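# Press the gauge pin on the magnet-marked post

## Task

Find the one post of the checking fixture that has a yellow magnet on it, drive that post's gauge pin fully in and keep it fully in for at least one second (it may spring back out afterwards). Do not disturb the other three gauge pins, and do not move the magnet.

## Robot and tools

ROBOT. Two UR20 arms, left_arm and right_arm, each with a Robotiq 2F-85 two-finger gripper and a wrist camera (cam_left_wrist, cam_right_wrist, both 896x504). Calibrated bases in the scene frame: left_arm at (+0.060, +0.928, 0) m, right_arm at (-0.064, -0.817, 0) m, each turned only slightly about vertical.

FRAMES. Scene frame: origin at table-top height halfway between the nominal bases, +z up, +x out across the table, left_arm on the +y side (arm names do not match image sides). Each arm reports its hand position (m), quat_wxyz and velocities in its own base frame. Motion offsets are expressed along the current Hand target's own axes. On the gripper, fingers point along +z and open/close along y; end_effector_position is the point between the closed pads, with fingertips about 19 mm past it when closed and 6 mm when open. A camera block juts about 10 cm toward the gripper's +x. Reported poses may be off by a few cm.

execute_actions(actions, cameras). actions is a list of actions; each action is a table of 1 to 15 rows, one row per 1/30 s control step; if fewer than 15 rows, the last row is held for the remaining steps, so every action lasts 0.5 s. Each row is one flat list of 18 numbers, all in [-1, 1], covering both arms even if one is idle: left dx, dy, dz, rx, ry, rz, left gripper position, force_limit, speed, then the same nine for the right arm. The six pose numbers are an offset (not a pose) from that arm's Hand target at the start of the action; every row counts from that same start, and a later action starts from the new Hand target, so sending the same offset twice moves twice as far. Scale: 1.0 = 0.6 m or 180 degrees; rx, ry, rz form one rotation vector. All six zero re-requests the current Hand target. An empty actions list just returns state and images. cameras: list of names, [] for none, omitted or ["all"] for all; an unknown name invalidates the call.

GRIPPER NUMBERS. position +1 = fully open (85 mm), about -0.8 = pads touching, -1 = squeeze until blocked. speed -1/0/+1 gives about 20/85/150 mm/s; force_limit from -1 to +1 sets grip strength (roughly 30 to 100 N per pad after a slow close; faster closes grip harder). Both start at +1. To leave a gripper unchanged, resend its last three numbers; 0 is a real command. New force_limit or speed only take effect after a position change of at least 0.01.

move(target, speed, blend, stop_force, zero, blocking, cameras). target is one 18-number row or a list of up to 15 rows, same layout and scale as above; every row is an offset from the Hand targets at the move's start. Straight-line paths, all ending together, at least 0.5 s, cut off at 10 s. speed: m/s, 0.002 to 4.2, default 0.25 (turning up to twice that in rad/s); one value or one per target. blend: corner rounding in m for a list. stop_force: 6 to 120 N, one value for both arms; an arm's path ends when its wrist sensor feels that much push against its motion (relative to its zero) or 200 N in any direction, then it backs off slightly. Not reliable while the gripper rotates; omit it when pulling away from a contact. zero (only with stop_force): true re-zeros moving arms first; false keeps the old zero. blocking=false returns after 0.5 s and is not allowed with stop_force. Paths do not avoid obstacles or the other arm. The result adds a move: line (done, off_target, moving, held, fault; limits=paced means the command was clipped, limits=held means steps were withheld).

wait(seconds 0 to 10): let time pass holding commands. stop(): brake a running move. zoom_image(camera, region [x0, y0, x1, y1] in pixels, at most 504x504) on cam_left_wrist or cam_right_wrist. zero_wrist_force(arm). read_manual(section) gives licence text only. finished_scene(scene = current scene number) ends the scene irreversibly.

RESULTS. Hand target is the last commanded pose after clipping; the gripper often stops short of it, and the next command (even zeros) asks for it again. object_status: 0 moving, 1 blocked while opening, 2 blocked while closing (a grip), 3 reached the requested position or pads met. position_measured is in counts: 3 open, ~78 = 60 mm, ~130 = 40 mm, ~180 = 20 mm, ~230 closed. Wrist force/torque are in the end effector's axes, zeroed at scene start; a third line gives the peak since the last shown. Joint torques include gravity and are not contact torques. "within noise" means the arm is still.

MOTION LIMITS. Orientation commands are clipped to 32 degrees from the measured one per step; motion trails commands by about 0.2 s; joint speeds are capped. Keep the wrist away from the arm's own base axis and route around the base.

AVOID. The arms are stiff: commanding even slightly past a firm contact can trip a force fault (net force around 150 N) or torque fault, stopping the arm for 10 s. Hot motors (MOTOR HOT at 70 °C) brake at 85 °C for 30 to 60 s. No collisions between arms, no knocking anything off the table, no fast impacts. For this job: locate the magnet post in the images, approach the pin slowly along its axis with stop_force, press just far enough to bottom it, wait about a second, then retract with a move that has no stop_force, keeping fingers clear of the magnet and the other pins.

Each tool is called after "Request:" by a JSON object that holds its "name" and its "arguments", one argument or row to a line.

## Session

Request:
{"name": "execute_actions", "arguments": {
  "actions": []
}}

Scene clock: 0.00 s.
left_arm: end_effector_position=(+0.6452, +0.5338, +0.3687) position_measured=3 object_status=3 end_effector_quat_wxyz=(+0.054, +0.895, -0.431, +0.101) | right_arm: end_effector_position=(+1.0094, -0.4085, +0.1239) position_measured=3 object_status=3 end_effector_quat_wxyz=(+0.497, -0.362, -0.574, -0.541)
Joint positions: left_arm=[0.541 -1.507 2.094 -2.179 -1.799 -1.706] | right_arm=[2.693 -2.576 -1.22 -2.623 2.507 -0.374]
Joint velocities: within noise
Joint torques (N m): no reading
Motor temperatures (°C): left_arm=[24 36 26 39 35 34] | right_arm=[29 36 36 38 34 39]
Wrist force (N): no reading
Wrist torque (N m): no reading
Wrist force, peak (N): no reading
Hand target: left_arm +0.6452, +0.5338, +0.3687; +0.054, +0.895, -0.431, +0.101 | right_arm +1.0094, -0.4085, +0.1239; +0.497, -0.362, -0.574, -0.541
Tool commands: left_gripper/position=+1.0 left_gripper/force_limit=+1.0 left_gripper/speed=+1.0 right_gripper/position=+1.0 right_gripper/force_limit=+1.0 right_gripper/speed=+1.0

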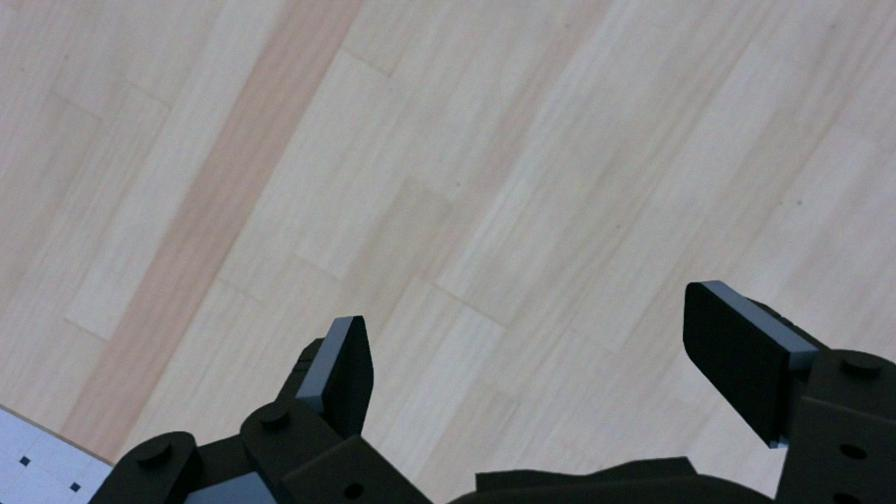

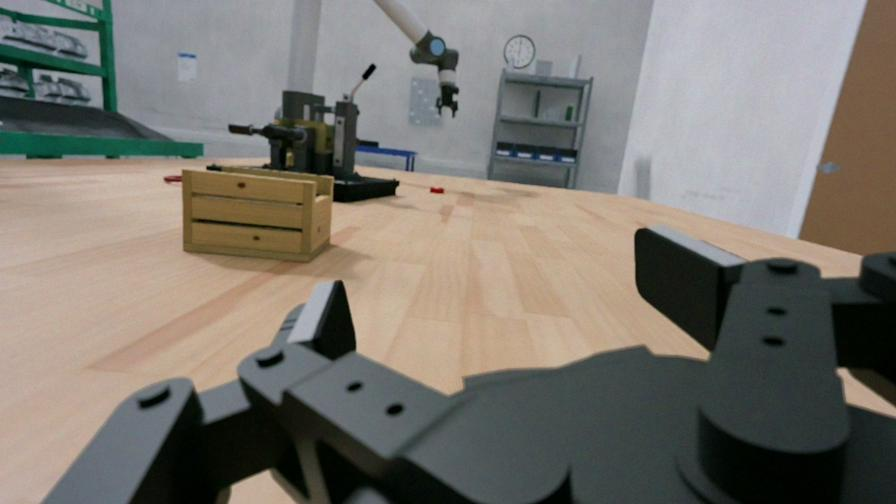

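Request:
{"name": "zoom_image", "arguments": {
  "camera": "cam_right_wrist",
  "region": [160, 40, 480, 270]
}}

Request:
{"name": "zoom_image", "arguments": {
  "camera": "cam_left_wrist",
  "region": [0, 350, 200, 504]
}}

Scaled by 1.575 from the camera's 896x504 image, which has a finer 1280x720 frame.

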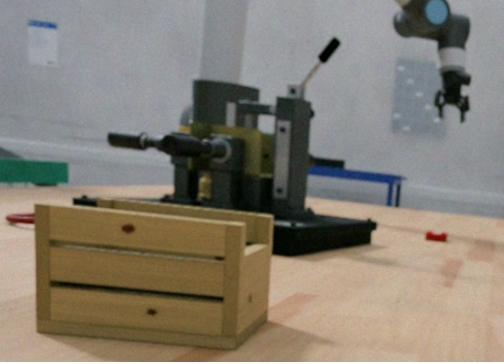

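Scaled by 2.520 from the camera's 896x504 image, which has a finer 1280x720 frame.

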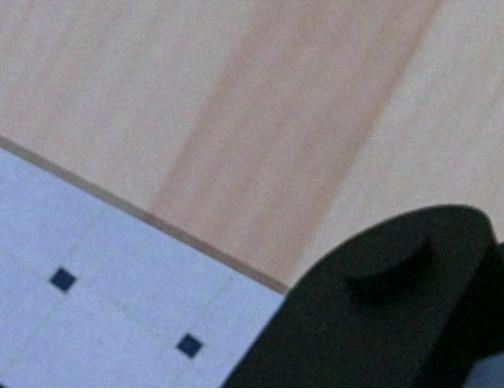

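Request:
{"name": "move", "arguments": {
  "target": [0.64,0.347,-0.044,0,0,0,1,1,1,0,0,0,0,0,0,1,1,1],
  "speed": 0.4,
  "cameras": ["cam_left_wrist"]
}}

Request:
{"name": "move", "arguments": {
  "target": [0.64,0.347,-0.044,-0.23,0.283,0.259,1,1,1,0,0,0,0,0,0,1,1,1],
  "speed": 0.4
}}

Scene clock: 3.73 s.
left_arm: end_effector_position=(+0.7125, +0.1171, +0.4834) position_measured=3 object_status=3 end_effector_quat_wxyz=(+0.054, +0.895, -0.431, +0.101) | right_arm: end_effector_position=(+1.0094, -0.4085, +0.1239) position_measured=3 object_status=3 end_effector_quat_wxyz=(+0.497, -0.362, -0.574, -0.541)
Joint positions: left_arm=[-0.034 -1.762 2.177 -2.129 -1.75 -2.291] | right_arm=[2.693 -2.576 -1.22 -2.623 2.507 -0.374]
Joint velocities: within noise
Joint torques (N m): left_arm=[-27.22 -78.71 -127.03 -6.91 5.39 -7.12] | right_arm=[3.37 247.56 72.86 -2.61 0.74 -0.09]
Motor temperatures (°C): left_arm=[24 36 26 39 35 34] | right_arm=[29 36 36 38 34 39]
Wrist force (N): left_arm=[0.0 -0.4 -0.5] | right_arm=[-0.1 0.4 0.3]
Wrist torque (N m): left_arm=[-0.13 -0.05 -0.03] | right_arm=[0.07 0.02 0.00]
Wrist force, peak (N): left_arm=[4.2 1.8 -0.4] | right_arm=[0.0 0.4 0.5]
Hand target: left_arm +0.7125, +0.1169, +0.4834; +0.054, +0.895, -0.431, +0.101 | right_arm +1.0094, -0.4085, +0.1239; +0.497, -0.362, -0.574, -0.541
Off the commanded pose: left_arm 0.000 m, 0 deg | right_arm 0.000 m, 0 deg.
move: done
camera_calibration:
cam_left_wrist: T_world_to_cam=[[-0.854395, -0.519376, -0.0160802, 0.694136], [-0.518451, 0.849978, 0.0935224, 0.24793], [-0.0349055, 0.0882418, -0.995487, 0.621789], [0, 0, 0, 1]] pos_world=[0.743309, 0.0949151, 0.606958]
Images, in order (width x height): cam_left_wrist 896x504.

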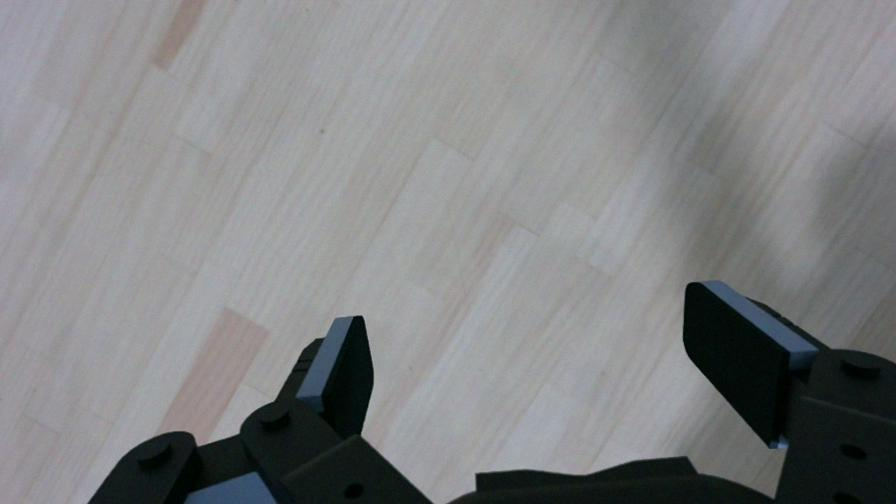

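Scene clock: 6.40 s.
left_arm: end_effector_position=(+0.7799, -0.3000, +0.5982) position_measured=3 object_status=3 end_effector_quat_wxyz=(-0.477, -0.463, +0.675, -0.320) | right_arm: end_effector_position=(+1.0094, -0.4085, +0.1239) position_measured=3 object_status=3 end_effector_quat_wxyz=(+0.497, -0.362, -0.574, -0.541)
Joint positions: left_arm=[-0.233 -1.486 1.945 -1.648 -2.766 -1.173] | right_arm=[2.693 -2.576 -1.22 -2.623 2.507 -0.374]
Joint velocities: within noise
Joint torques (N m): left_arm=[-17.98 -81.43 -121.29 -4.14 -9.04 2.26] | right_arm=[-0.76 252.14 73.67 -1.86 1.81 1.12]
Motor temperatures (°C): left_arm=[24 36 26 39 35 34] | right_arm=[29 36 36 38 34 39]
Wrist force (N): left_arm=[0.9 -0.2 0.1] | right_arm=[0.2 -0.1 0.1]
Wrist torque (N m): left_arm=[0.20 0.34 -0.03] | right_arm=[-0.02 -0.03 0.00]
Wrist force, peak (N): left_arm=[2.0 -1.7 1.9] | right_arm=[0.1 0.5 0.5]
Hand target: left_arm +0.7799, -0.3000, +0.5982; -0.477, -0.463, +0.675, -0.320 | right_arm +1.0094, -0.4085, +0.1239; +0.497, -0.362, -0.574, -0.541
Off the commanded pose: left_arm 0.000 m, 0 deg | right_arm 0.000 m, 0 deg.
move: done
camera_calibration:
cam_left_wrist: T_world_to_cam=[[-0.906262, 0.408085, -0.110256, 0.911952], [0.334274, 0.532187, -0.777842, 0.387388], [-0.258749, -0.741784, -0.618713, 0.475397], [0, 0, 0, 1]] pos_world=[0.819981, -0.225675, 0.69601]

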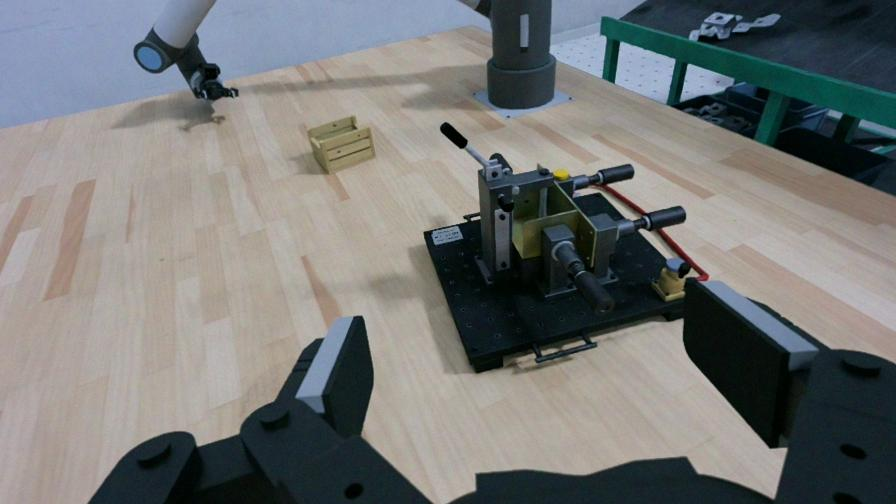

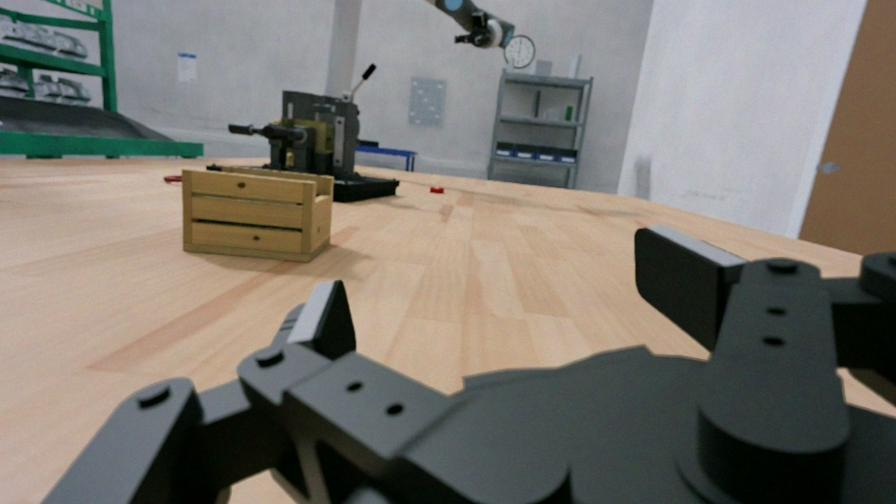

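Request:
{"name": "zoom_image", "arguments": {
  "camera": "cam_left_wrist",
  "region": [410, 110, 730, 380]
}}

Request:
{"name": "zoom_image", "arguments": {
  "camera": "cam_left_wrist",
  "region": [500, 150, 640, 260]
}}

Request:
{"name": "zoom_image", "arguments": {
  "camera": "cam_right_wrist",
  "region": [210, 50, 410, 220]
}}

Scaled by 1.575 from the camera's 896x504 image, which has a finer 1280x720 frame.

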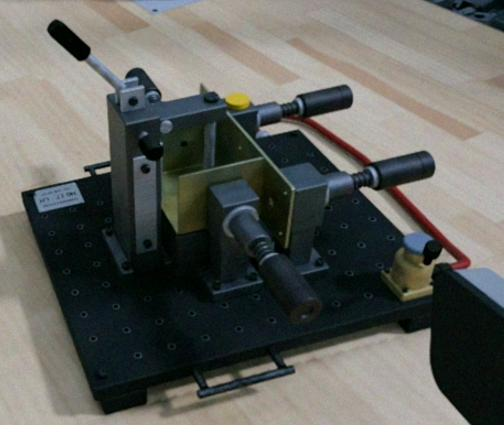

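Scaled by 3.600 from the camera's 896x504 image, which has a finer 1280x720 frame.

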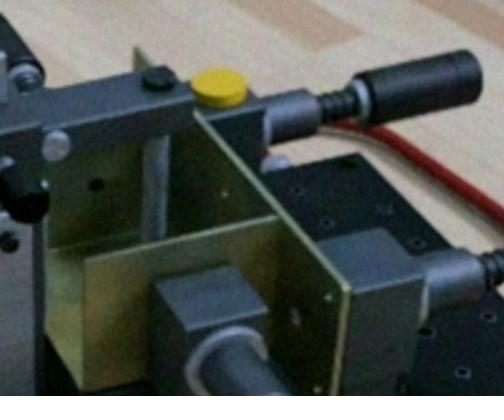

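Scaled by 2.520 from the camera's 896x504 image, which has a finer 1280x720 frame.

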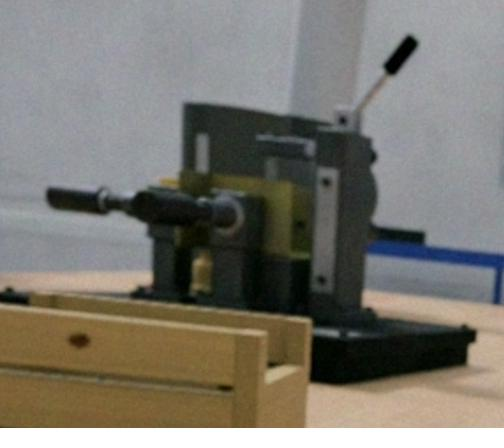

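Request:
{"name": "zoom_image", "arguments": {
  "camera": "cam_left_wrist",
  "region": [550, 150, 700, 250]
}}

Request:
{"name": "zoom_image", "arguments": {
  "camera": "cam_right_wrist",
  "region": [220, 100, 340, 200]
}}

Scaled by 3.360 from the camera's 896x504 image, which has a finer 1280x720 frame.

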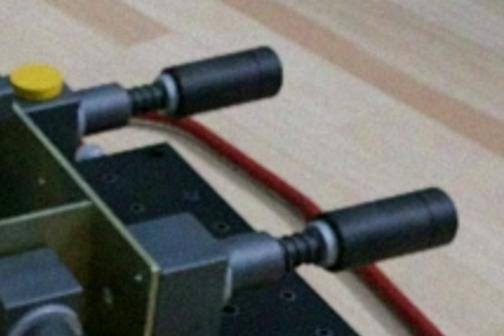

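Scaled by 4.200 from the camera's 896x504 image, which has a finer 1280x720 frame.

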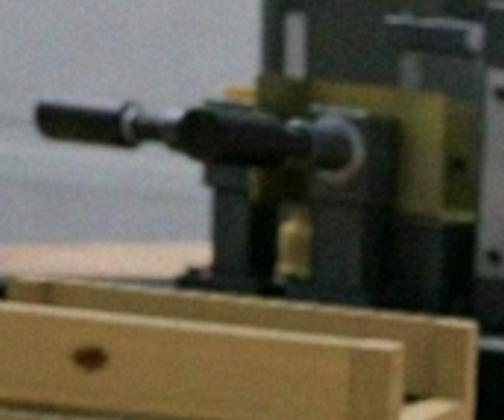

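Request:
{"name": "move", "arguments": {
  "target": [0.035,0.364,0.715,0,0,0,-1,1,1,0,0,0,0,0,0,1,1,1],
  "speed": 0.4,
  "cameras": []
}}

Request:
{"name": "move", "arguments": {
  "target": [0.035,0.364,0.715,0.338,-0.277,-0.478,-1,1,1,0,0,0,0,0,0,1,1,1],
  "speed": 0.5
}}

Scene clock: 12.80 s.
left_arm: end_effector_position=(+0.4251, -0.6014, +0.4739) position_measured=235 object_status=3 end_effector_quat_wxyz=(-0.477, -0.463, +0.675, -0.320) | right_arm: end_effector_position=(+1.0094, -0.4085, +0.1239) position_measured=3 object_status=3 end_effector_quat_wxyz=(+0.497, -0.362, -0.574, -0.541)
Joint positions: left_arm=[-0.844 -1.435 2.468 -3.495 -2.569 -2.555] | right_arm=[2.693 -2.576 -1.22 -2.623 2.507 -0.374]
Joint velocities: within noise
Joint torques (N m): left_arm=[-20.67 -60.83 -38.41 -11.29 3.11 -4.74] | right_arm=[2.36 255.74 72.38 -1.25 3.66 2.77]
Motor temperatures (°C): left_arm=[24 36 26 39 35 34] | right_arm=[29 36 36 38 34 39]
Wrist force (N): left_arm=[1.5 -0.1 0.3] | right_arm=[0.3 0.4 0.2]
Wrist torque (N m): left_arm=[0.17 0.14 -0.10] | right_arm=[0.08 -0.05 -0.01]
Wrist force, peak (N): left_arm=[1.5 1.6 4.3] | right_arm=[0.3 0.7 0.4]
Hand target: left_arm +0.4251, -0.6014, +0.4739; -0.477, -0.463, +0.675, -0.320 | right_arm +1.0094, -0.4085, +0.1239; +0.497, -0.362, -0.574, -0.541
Off the commanded pose: left_arm 0.000 m, 0 deg | right_arm 0.000 m, 0 deg.
move: done
No camera images: "cameras" was empty.

Scene clock: 15.60 s.
left_arm: end_effector_position=(+0.0703, -0.9027, +0.3497) position_measured=235 object_status=3 end_effector_quat_wxyz=(+0.000, +0.995, -0.096, +0.000) | right_arm: end_effector_position=(+1.0094, -0.4085, +0.1239) position_measured=3 object_status=3 end_effector_quat_wxyz=(+0.497, -0.362, -0.574, -0.541)
Joint positions: left_arm=[-1.717 -1.435 2.023 -2.159 -1.571 -4.667] | right_arm=[2.693 -2.576 -1.22 -2.623 2.507 -0.374]
Joint velocities: within noise
Joint torques (N m): left_arm=[21.57 -89.7 -116.41 -5.58 -4.19 -4.66] | right_arm=[1.64 252.37 76.41 -0.08 2.66 2.56]
Motor temperatures (°C): left_arm=[24 36 26 39 35 34] | right_arm=[29 36 36 37 34 39]
Wrist force (N): left_arm=[0.6 0.0 -0.5] | right_arm=[0.1 0.1 0.3]
Wrist torque (N m): left_arm=[-0.06 -0.24 0.04] | right_arm=[0.02 -0.02 0.00]
Wrist force, peak (N): left_arm=[-0.4 2.5 0.1] | right_arm=[0.2 0.7 0.1]
Hand target: left_arm +0.0703, -0.9028, +0.3497; +0.000, +0.995, -0.096, +0.000 | right_arm +1.0094, -0.4085, +0.1239; +0.497, -0.362, -0.574, -0.541
Off the commanded pose: left_arm 0.000 m, 0 deg | right_arm 0.000 m, 0 deg.
move: done
camera_calibration:
cam_left_wrist: T_world_to_cam=[[-0.315504, -0.948913, 0.00463175, -0.819264], [-0.899896, 0.300748, 0.315814, 0.247514], [-0.301073, 0.0954726, -0.94881, 0.565187], [0, 0, 0, 1]] pos_world=[0.134418, -0.90581, 0.461881]

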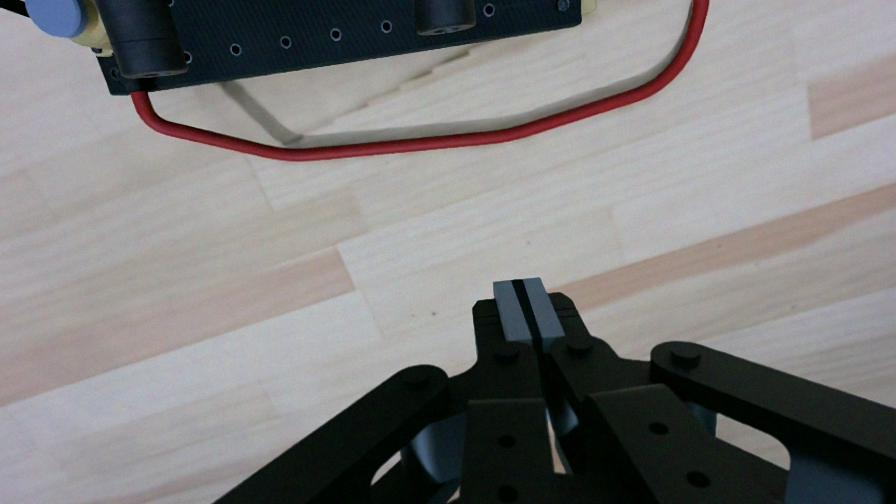

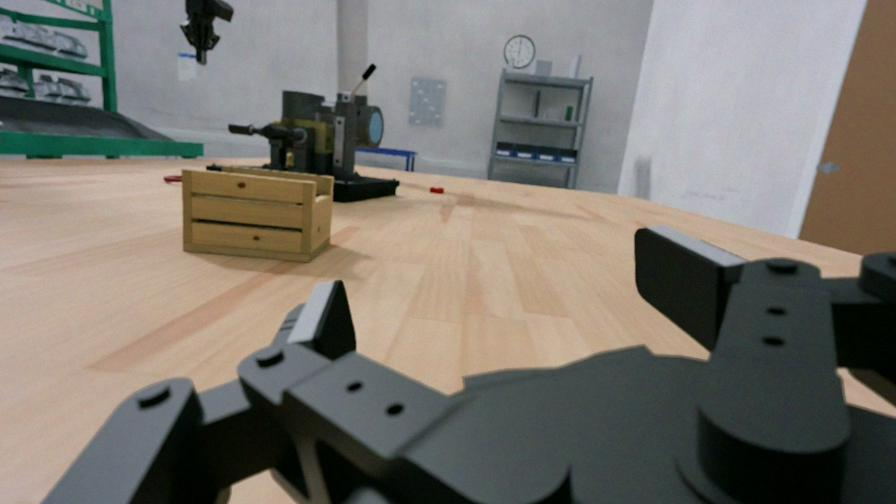

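Request:
{"name": "move", "arguments": {
  "target": [0.05,0.0,0.31,0,0,0,-1,1,1,0,0,0,0,0,0,1,1,1],
  "speed": 0.25
}}

Scene clock: 18.97 s.
left_arm: end_effector_position=(+0.0997, -0.9086, +0.1639) position_measured=235 object_status=3 end_effector_quat_wxyz=(+0.000, +0.995, -0.096, +0.000) | right_arm: end_effector_position=(+1.0094, -0.4085, +0.1239) position_measured=3 object_status=3 end_effector_quat_wxyz=(+0.497, -0.362, -0.574, -0.541)
Joint positions: left_arm=[-1.683 -1.262 2.132 -2.441 -1.571 -4.633] | right_arm=[2.693 -2.576 -1.22 -2.623 2.507 -0.374]
Joint velocities: within noise
Joint torques (N m): left_arm=[20.51 -111.56 -54.27 -13.05 1.68 2.17] | right_arm=[-4.15 254.5 75.72 -0.76 3.44 4.04]
Motor temperatures (°C): left_arm=[24 36 26 39 35 34] | right_arm=[29 36 36 37 34 39]
Wrist force (N): left_arm=[0.1 -0.2 -0.2] | right_arm=[0.2 0.3 0.5]
Wrist torque (N m): left_arm=[-0.12 -0.11 0.03] | right_arm=[0.06 -0.04 -0.01]
Wrist force, peak (N): left_arm=[-0.1 0.3 -4.0] | right_arm=[0.5 0.5 0.3]
Hand target: left_arm +0.0997, -0.9086, +0.1637; +0.000, +0.995, -0.096, +0.000 | right_arm +1.0094, -0.4085, +0.1239; +0.497, -0.362, -0.574, -0.541
Off the commanded pose: left_arm 0.000 m, 0 deg | right_arm 0.000 m, 0 deg.
move: done
camera_calibration:
cam_left_wrist: T_world_to_cam=[[-0.315353, -0.948964, 0.00450971, -0.814764], [-0.89991, 0.300553, 0.315959, 0.334209], [-0.301189, 0.0955804, -0.948762, 0.398417], [0, 0, 0, 1]] pos_world=[0.163819, -0.91171, 0.27608]

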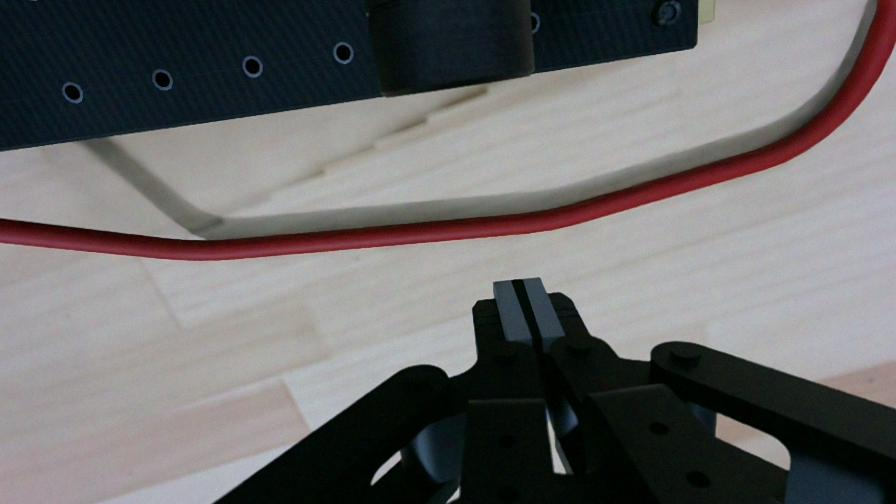

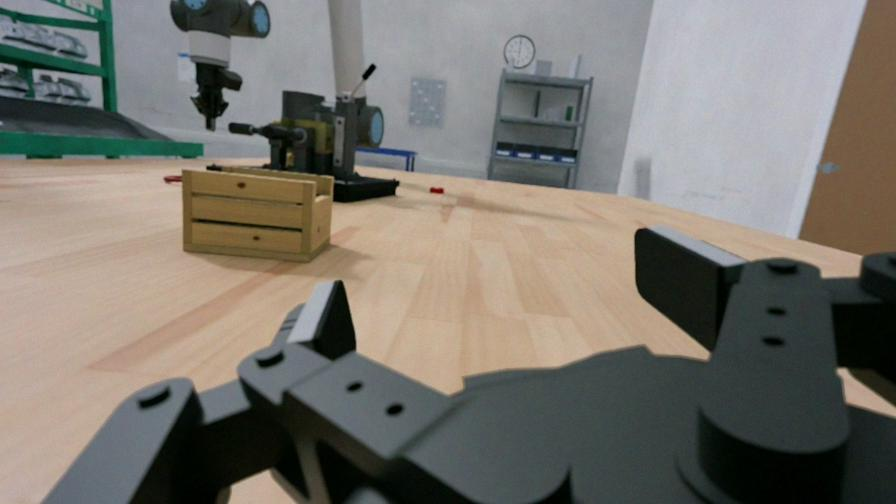

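Request:
{"name": "move", "arguments": {
  "target": [0.055,-0.018,0.005,0,0,0,-1,1,1,0,0,0,0,0,0,1,1,1],
  "speed": 0.15
}}

Request:
{"name": "move", "arguments": {
  "target": [0.1,0,0,0,0,0,-1,1,1,0,0,0,0,0,0,1,1,1],
  "speed": 0.02,
  "stop_force": 10
}}

Scene clock: 20.30 s.
left_arm: end_effector_position=(+0.1340, -0.9043, +0.1607) position_measured=235 object_status=3 end_effector_quat_wxyz=(+0.000, +0.995, -0.096, +0.000) | right_arm: end_effector_position=(+1.0094, -0.4085, +0.1239) position_measured=3 object_status=3 end_effector_quat_wxyz=(+0.497, -0.362, -0.574, -0.541)
Joint positions: left_arm=[-1.645 -1.258 2.133 -2.446 -1.571 -4.595] | right_arm=[2.693 -2.576 -1.22 -2.623 2.507 -0.374]
Joint velocities: within noise
Joint torques (N m): left_arm=[14.82 -111.43 -58.82 -12.38 -1.47 1.04] | right_arm=[-5.66 256.35 74.16 -0.54 3.75 3.89]
Motor temperatures (°C): left_arm=[24 36 26 39 35 34] | right_arm=[29 36 36 37 34 39]
Wrist force (N): left_arm=[0.0 -0.1 -0.3] | right_arm=[0.1 0.3 0.2]
Wrist torque (N m): left_arm=[-0.14 -0.10 0.03] | right_arm=[0.05 -0.02 -0.01]
Wrist force, peak (N): left_arm=[-1.4 0.3 -0.3] | right_arm=[0.2 0.5 0.7]
Hand target: left_arm +0.1342, -0.9043, +0.1607; +0.000, +0.995, -0.096, +0.000 | right_arm +1.0094, -0.4085, +0.1239; +0.497, -0.362, -0.574, -0.541
Off the commanded pose: left_arm 0.000 m, 0 deg | right_arm 0.000 m, 0 deg.
move: done
camera_calibration:
cam_left_wrist: T_world_to_cam=[[-0.315366, -0.94896, 0.00438048, -0.799717], [-0.899937, 0.300532, 0.315903, 0.364767], [-0.301096, 0.0956828, -0.948781, 0.40537], [0, 0, 0, 1]] pos_world=[0.198119, -0.90731, 0.27288]

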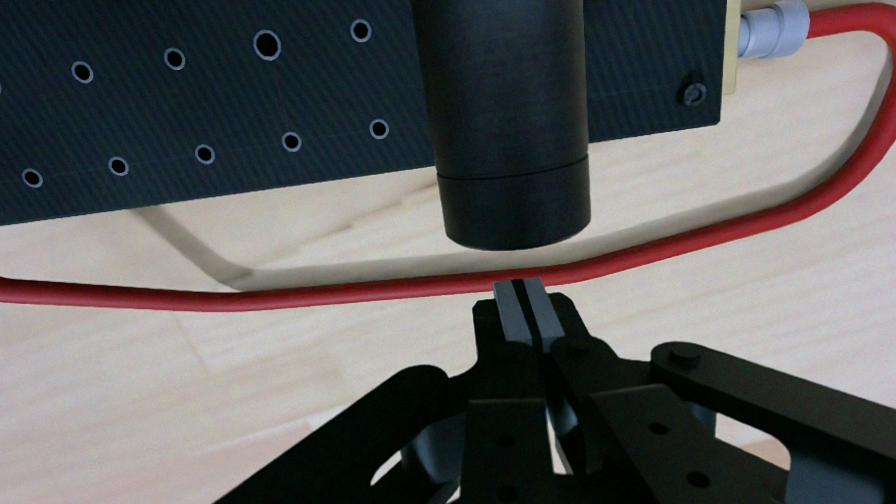

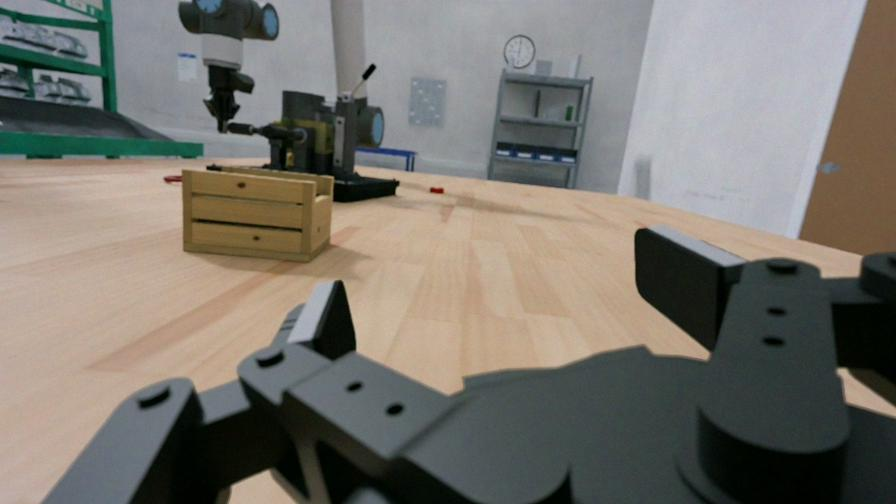

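Scene clock: 23.00 s.
left_arm: end_effector_position=(+0.1619, -0.9097, +0.1607) position_measured=235 object_status=3 end_effector_quat_wxyz=(+0.000, +0.995, -0.096, +0.000) | right_arm: end_effector_position=(+1.0094, -0.4085, +0.1239) position_measured=3 object_status=3 end_effector_quat_wxyz=(+0.497, -0.362, -0.574, -0.541)
Joint positions: left_arm=[-1.614 -1.249 2.119 -2.441 -1.571 -4.564] | right_arm=[2.693 -2.576 -1.22 -2.623 2.507 -0.374]
Joint velocities: within noise
Joint torques (N m): left_arm=[-10.61 -169.84 -52.93 -12.22 2.52 -4.57] | right_arm=[-3.27 253.82 75.55 -0.28 3.59 3.34]
Motor temperatures (°C): left_arm=[24 36 26 39 35 34] | right_arm=[29 36 36 37 34 39]
Wrist force (N): left_arm=[-8.2 1.9 -0.1] | right_arm=[0.1 0.3 0.3]
Wrist torque (N m): left_arm=[-0.14 0.05 0.05] | right_arm=[0.06 -0.03 0.00]
Wrist force, peak (N): left_arm=[-9.9 -1.8 -0.3] | right_arm=[0.4 0.6 0.3]
Hand target: left_arm +0.1619, -0.9097, +0.1607; +0.000, +0.995, -0.096, +0.000 (not the last commanded pose) | right_arm +1.0094, -0.4085, +0.1239; +0.497, -0.362, -0.574, -0.541
Off the commanded pose: left_arm 0.032 m, 0 deg | right_arm 0.000 m, 0 deg.
move: contact (left_arm)
camera_calibration:
cam_left_wrist: T_world_to_cam=[[-0.315383, -0.948954, 0.00442015, -0.796012], [-0.8999, 0.300552, 0.315988, 0.391574], [-0.301186, 0.0956794, -0.948753, 0.414327], [0, 0, 0, 1]] pos_world=[0.226119, -0.91271, 0.27288]

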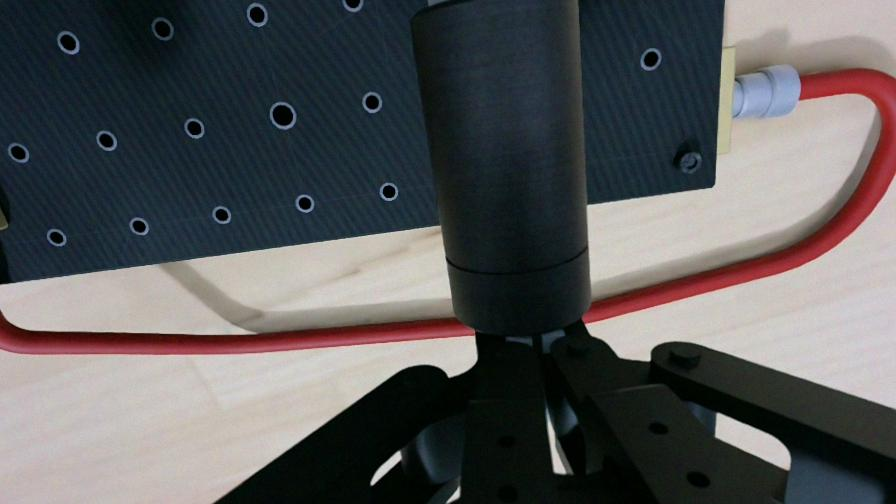

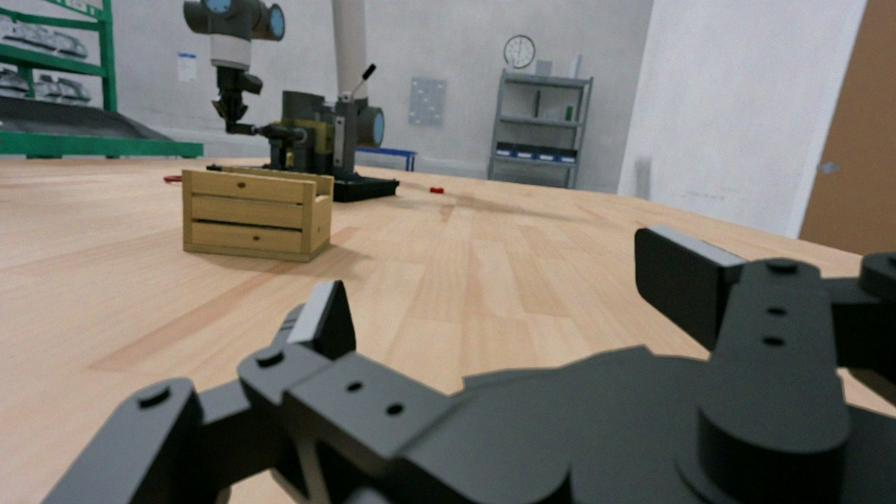

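Request:
{"name": "move", "arguments": {
  "target": [0.1,0,0,0,0,0,-1,1,1,0,0,0,0,0,0,1,1,1],
  "speed": 0.02,
  "stop_force": 20,
  "zero": false,
  "cameras": ["cam_left_wrist"]
}}

Request:
{"name": "move", "arguments": {
  "target": [0.1,0,0,0,0,0,-1,1,1,0,0,0,0,0,0,1,1,1],
  "speed": 0.02,
  "stop_force": 35,
  "zero": false,
  "cameras": ["cam_left_wrist"]
}}

Request:
{"name": "move", "arguments": {
  "target": [0.1,0,0,0,0,0,-1,1,1,0,0,0,0,0,0,1,1,1],
  "speed": 0.02,
  "stop_force": 55,
  "zero": false,
  "cameras": ["cam_left_wrist"]
}}

Scene clock: 25.60 s.
left_arm: end_effector_position=(+0.1736, -0.9119, +0.1607) position_measured=235 object_status=3 end_effector_quat_wxyz=(+0.000, +0.995, -0.096, +0.000) | right_arm: end_effector_position=(+1.0094, -0.4085, +0.1239) position_measured=3 object_status=3 end_effector_quat_wxyz=(+0.497, -0.362, -0.574, -0.541)
Joint positions: left_arm=[-1.601 -1.245 2.113 -2.439 -1.571 -4.551] | right_arm=[2.693 -2.576 -1.22 -2.623 2.507 -0.374]
Joint velocities: within noise
Joint torques (N m): left_arm=[2.91 -169.66 -55.67 -9.44 8.81 -3.87] | right_arm=[-2.1 251.19 75.85 -1.18 3.37 3.84]
Motor temperatures (°C): left_arm=[24 36 26 39 35 34] | right_arm=[29 36 36 37 34 39]
Wrist force (N): left_arm=[-25.4 4.9 4.5] | right_arm=[0.2 0.4 0.4]
Wrist torque (N m): left_arm=[-0.15 0.16 -0.01] | right_arm=[0.06 -0.04 0.00]
Wrist force, peak (N): left_arm=[-87.1 -10.4 -14.6] | right_arm=[0.1 0.3 0.8]
Hand target: left_arm +0.1736, -0.9119, +0.1607; +0.000, +0.995, -0.096, +0.000 (not the last commanded pose) | right_arm +1.0094, -0.4085, +0.1239; +0.497, -0.362, -0.574, -0.541
Off the commanded pose: left_arm 0.048 m, 0 deg | right_arm 0.000 m, 0 deg.
move: contact (left_arm)
camera_calibration:
cam_left_wrist: T_world_to_cam=[[-0.315353, -0.948964, 0.00450979, -0.794577], [-0.89991, 0.300554, 0.315959, 0.402716], [-0.301189, 0.0955804, -0.948762, 0.417954], [0, 0, 0, 1]] pos_world=[0.237719, -0.91501, 0.27288]
Images, in order (width x height): cam_left_wrist 896x504.

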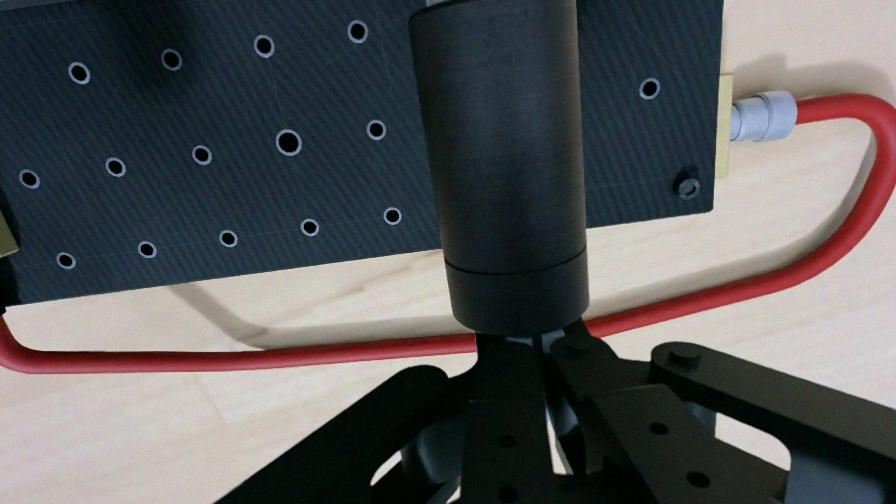

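Scene clock: 26.37 s.
left_arm: end_effector_position=(+0.1737, -0.9119, +0.1607) position_measured=235 object_status=3 end_effector_quat_wxyz=(+0.000, +0.995, -0.096, +0.000) | right_arm: end_effector_position=(+1.0094, -0.4085, +0.1239) position_measured=3 object_status=3 end_effector_quat_wxyz=(+0.497, -0.362, -0.574, -0.541) end_effector_velocity=(+0.000, +0.000, -0.005) end_effector_angular_velocity=(+0.002, +0.003, +0.000)
Joint positions: left_arm=[-1.601 -1.245 2.113 -2.439 -1.571 -4.551] | right_arm=[2.693 -2.576 -1.22 -2.623 2.507 -0.374]
Joint velocities: left_arm=[within noise] | right_arm=[0 -0.005 0.001 0 0 0]
Joint torques (N m): left_arm=[8.56 -164.75 -64.63 -8.84 17.4 -4.19] | right_arm=[-4.05 252.6 74.48 -0.9 3.41 4.06]
Motor temperatures (°C): left_arm=[24 36 26 39 35 34] | right_arm=[29 36 36 37 34 39]
Wrist force (N): left_arm=[-36.5 5.9 4.6] | right_arm=[-0.1 0.2 0.2]
Wrist torque (N m): left_arm=[-0.11 0.22 -0.05] | right_arm=[0.03 0.02 -0.01]
Wrist force, peak (N): left_arm=[-54.6 14.8 5.9] | right_arm=[0.1 0.4 0.5]
Hand target: left_arm +0.1737, -0.9119, +0.1607; +0.000, +0.995, -0.096, +0.000 (not the last commanded pose) | right_arm +1.0094, -0.4085, +0.1239; +0.497, -0.362, -0.574, -0.541
Off the commanded pose: left_arm 0.060 m, 0 deg | right_arm 0.000 m, 0 deg.
move: contact (left_arm)
camera_calibration:
cam_left_wrist: T_world_to_cam=[[-0.315241, -0.949001, 0.00446868, -0.794595], [-0.899949, 0.300435, 0.31596, 0.402707], [-0.301189, 0.0955819, -0.948762, 0.417985], [0, 0, 0, 1]] pos_world=[0.237819, -0.91501, 0.27288]
Images, in order (width x height): cam_left_wrist 896x504.

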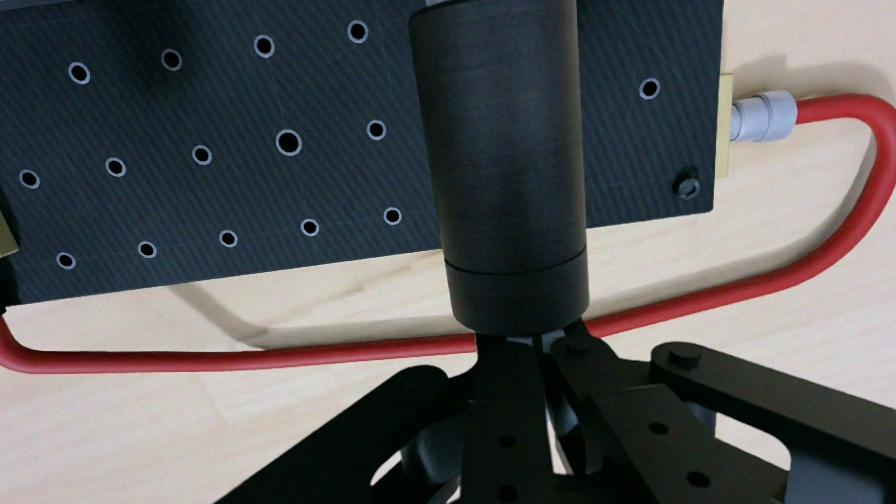

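Scene clock: 27.13 s.
left_arm: end_effector_position=(+0.1739, -0.9119, +0.1607) position_measured=235 object_status=3 end_effector_quat_wxyz=(+0.000, +0.995, -0.096, +0.000) | right_arm: end_effector_position=(+1.0094, -0.4085, +0.1239) position_measured=3 object_status=3 end_effector_quat_wxyz=(+0.497, -0.362, -0.574, -0.541)
Joint positions: left_arm=[-1.601 -1.245 2.113 -2.439 -1.571 -4.551] | right_arm=[2.693 -2.576 -1.22 -2.623 2.507 -0.374]
Joint velocities: within noise
Joint torques (N m): left_arm=[31.56 -158.9 -56 -14.42 24.49 -4.35] | right_arm=[-5.67 258.09 77.05 -1.17 4.15 3.37]
Motor temperatures (°C): left_arm=[24 36 26 39 35 34] | right_arm=[29 36 36 37 34 39]
Wrist force (N): left_arm=[-59.5 4.5 -0.5] | right_arm=[0.1 0.1 0.1]
Wrist torque (N m): left_arm=[-0.10 0.54 -0.18] | right_arm=[0.01 -0.03 -0.01]
Wrist force, peak (N): left_arm=[-83.1 11.3 0.8] | right_arm=[0.2 0.5 0.5]
Hand target: left_arm +0.1739, -0.9119, +0.1607; +0.000, +0.995, -0.096, +0.000 (not the last commanded pose) | right_arm +1.0094, -0.4085, +0.1239; +0.497, -0.362, -0.574, -0.541
Off the commanded pose: left_arm 0.060 m, 0 deg | right_arm 0.000 m, 0 deg.
move: contact (left_arm)
camera_calibration:
cam_left_wrist: T_world_to_cam=[[-0.315156, -0.94903, 0.00443736, -0.79457], [-0.899979, 0.300344, 0.31596, 0.402811], [-0.301188, 0.0955831, -0.948762, 0.418046], [0, 0, 0, 1]] pos_world=[0.23802, -0.915011, 0.27288]
Images, in order (width x height): cam_left_wrist 896x504.

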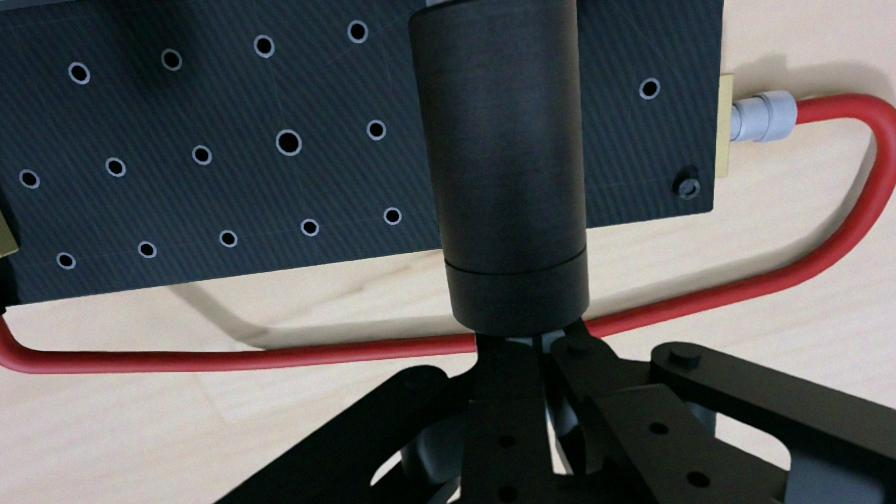

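Request:
{"name": "move", "arguments": {
  "target": [
    [-0.1,0,0,0,0,0,-1,1,1,0,0,0,0,0,0,1,1,1],
    [-0.1,0,-0.8,0,0,0,-1,1,1,0,0,0,0,0,0,1,1,1]
  ],
  "speed": [0.1,0.4],
  "cameras": []
}}

Request:
{"name": "move", "arguments": {
  "target": [0.75,0,0,0,0,0,-1,1,1,0,0,0,0,0,0,1,1,1],
  "speed": 0.4,
  "cameras": ["cam_left_wrist"]
}}

Scene clock: 30.23 s.
left_arm: end_effector_position=(+0.1150, -0.9002, +0.6405) position_measured=235 object_status=3 end_effector_quat_wxyz=(+0.000, +0.995, -0.096, +0.000) | right_arm: end_effector_position=(+1.0094, -0.4085, +0.1239) position_measured=3 object_status=3 end_effector_quat_wxyz=(+0.497, -0.362, -0.574, -0.541)
Joint positions: left_arm=[-1.667 -1.563 1.73 -1.738 -1.571 -4.617] | right_arm=[2.693 -2.576 -1.22 -2.623 2.507 -0.374]
Joint velocities: within noise
Joint torques (N m): left_arm=[-16.94 -118.16 -133.65 -5.7 -4.14 -4.08] | right_arm=[-6 251.55 74.85 -0.87 3.65 3.75]
Motor temperatures (°C): left_arm=[24 36 26 39 35 34] | right_arm=[28 36 36 37 34 39]
Wrist force (N): left_arm=[-2.2 4.2 0.2] | right_arm=[0.2 0.2 0.1]
Wrist torque (N m): left_arm=[0.76 0.32 0.03] | right_arm=[0.04 -0.04 0.00]
Wrist force, peak (N): left_arm=[-59.7 4.5 -0.8] | right_arm=[0.3 0.3 0.5]
Hand target: left_arm +0.1150, -0.9002, +0.6407; +0.000, +0.995, -0.096, +0.000 | right_arm +1.0094, -0.4085, +0.1239; +0.497, -0.362, -0.574, -0.541
Off the commanded pose: left_arm 0.000 m, 0 deg | right_arm 0.000 m, 0 deg.
move: done
No camera images: "cameras" was empty.

Scene clock: 32.03 s.
left_arm: end_effector_position=(+0.5566, -0.9858, +0.6408) position_measured=235 object_status=3 end_effector_quat_wxyz=(+0.000, +0.995, -0.096, +0.000) | right_arm: end_effector_position=(+1.0094, -0.4085, +0.1239) position_measured=3 object_status=3 end_effector_quat_wxyz=(+0.497, -0.362, -0.574, -0.541)
Joint positions: left_arm=[-1.235 -1.299 1.422 -1.694 -1.571 -4.185] | right_arm=[2.693 -2.576 -1.22 -2.623 2.507 -0.374]
Joint velocities: within noise
Joint torques (N m): left_arm=[10.63 -132.51 -131.2 -4.87 -5.21 2.18] | right_arm=[-5.61 256.38 77.64 -1.31 3.84 4.13]
Motor temperatures (°C): left_arm=[24 36 26 39 35 34] | right_arm=[28 36 36 37 34 39]
Wrist force (N): left_arm=[-2.2 3.9 0.5] | right_arm=[0.0 0.4 0.2]
Wrist torque (N m): left_arm=[0.76 0.24 0.05] | right_arm=[0.07 0.00 0.00]
Wrist force, peak (N): left_arm=[-6.4 4.2 -0.1] | right_arm=[0.4 0.2 0.6]
Hand target: left_arm +0.5567, -0.9859, +0.6408; +0.000, +0.995, -0.096, +0.000 | right_arm +1.0094, -0.4085, +0.1239; +0.497, -0.362, -0.574, -0.541
Off the commanded pose: left_arm 0.000 m, 0 deg | right_arm 0.000 m, 0 deg.
move: done
camera_calibration:
cam_left_wrist: T_world_to_cam=[[-0.315241, -0.949001, 0.00446859, -0.746166], [-0.899949, 0.300434, 0.31596, 0.617807], [-0.301189, 0.0955819, -0.948762, 0.995875], [0, 0, 0, 1]] pos_world=[0.620719, -0.98891, 0.75298]
Images, in order (width x height): cam_left_wrist 896x504.

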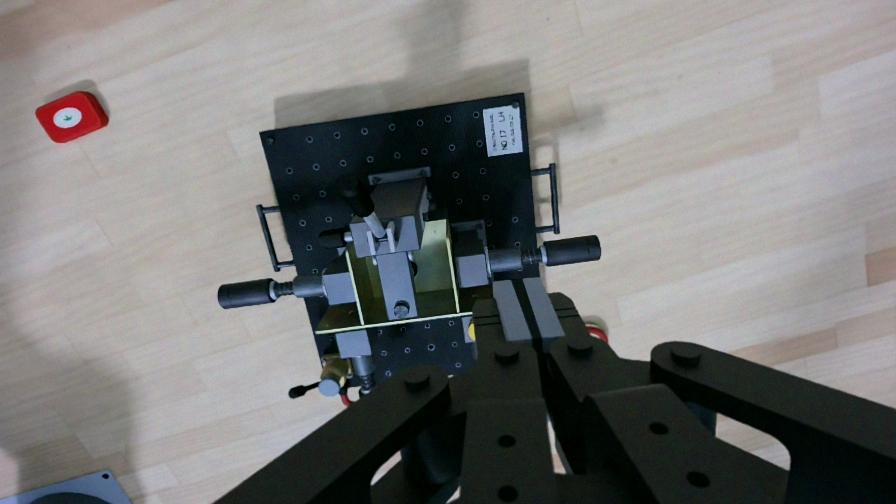

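Request:
{"name": "move", "arguments": {
  "target": [-0.4,0.0,-0.05,0,0,0,-1,1,1,0,0,0,0,0,0,1,1,1],
  "speed": 0.4,
  "cameras": ["cam_left_wrist"]
}}

Request:
{"name": "zoom_image", "arguments": {
  "camera": "cam_left_wrist",
  "region": [200, 0, 620, 260]
}}

Scene clock: 33.50 s.
left_arm: end_effector_position=(+0.3213, -0.9402, +0.6707) position_measured=235 object_status=3 end_effector_quat_wxyz=(+0.000, +0.995, -0.096, +0.000) | right_arm: end_effector_position=(+1.0094, -0.4085, +0.1239) position_measured=3 object_status=3 end_effector_quat_wxyz=(+0.497, -0.362, -0.574, -0.541)
Joint positions: left_arm=[-1.445 -1.466 1.585 -1.69 -1.571 -4.395] | right_arm=[2.693 -2.576 -1.22 -2.623 2.507 -0.374]
Joint velocities: within noise
Joint torques (N m): left_arm=[-11.08 -152.75 -85.34 -6.25 5.28 -4.02] | right_arm=[-5.41 254.12 75.28 -0.93 3.84 3.43]
Motor temperatures (°C): left_arm=[24 36 26 39 35 34] | right_arm=[28 36 36 37 34 39]
Wrist force (N): left_arm=[-2.3 4.2 -0.3] | right_arm=[0.2 0.2 0.1]
Wrist torque (N m): left_arm=[0.76 0.28 0.06] | right_arm=[0.02 -0.03 0.00]
Wrist force, peak (N): left_arm=[-6.7 4.2 -0.8] | right_arm=[0.5 0.5 0.1]
Hand target: left_arm +0.3211, -0.9402, +0.6707; +0.000, +0.995, -0.096, +0.000 | right_arm +1.0094, -0.4085, +0.1239; +0.497, -0.362, -0.574, -0.541
Off the commanded pose: left_arm 0.000 m, 0 deg | right_arm 0.000 m, 0 deg.
move: done
camera_calibration:
cam_left_wrist: T_world_to_cam=[[-0.315156, -0.94903, 0.00443736, -0.77711], [-0.899979, 0.300344, 0.31596, 0.382888], [-0.301188, 0.0955831, -0.948762, 0.949036], [0, 0, 0, 1]] pos_world=[0.38552, -0.943211, 0.78288]
Images, in order (width x height): cam_left_wrist 896x504.

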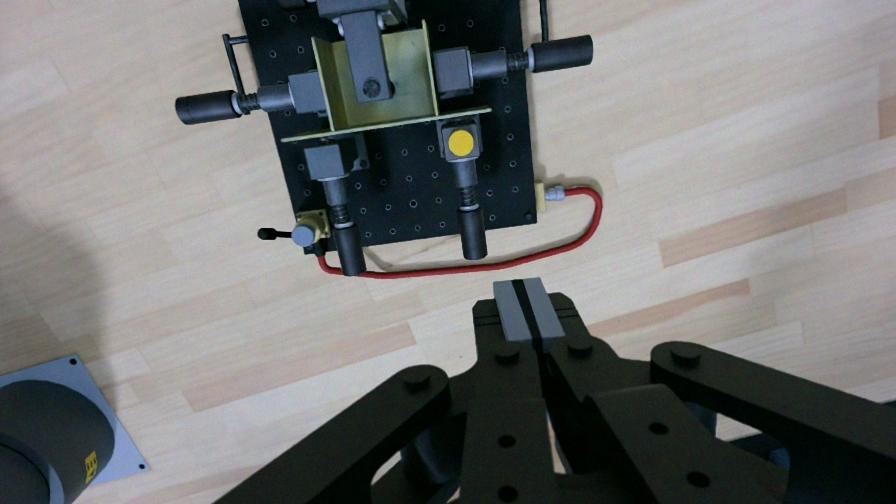

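Scaled by 1.200 from the camera's 896x504 image, which has a finer 1280x720 frame.

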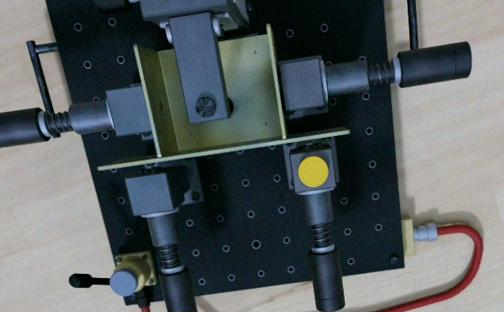

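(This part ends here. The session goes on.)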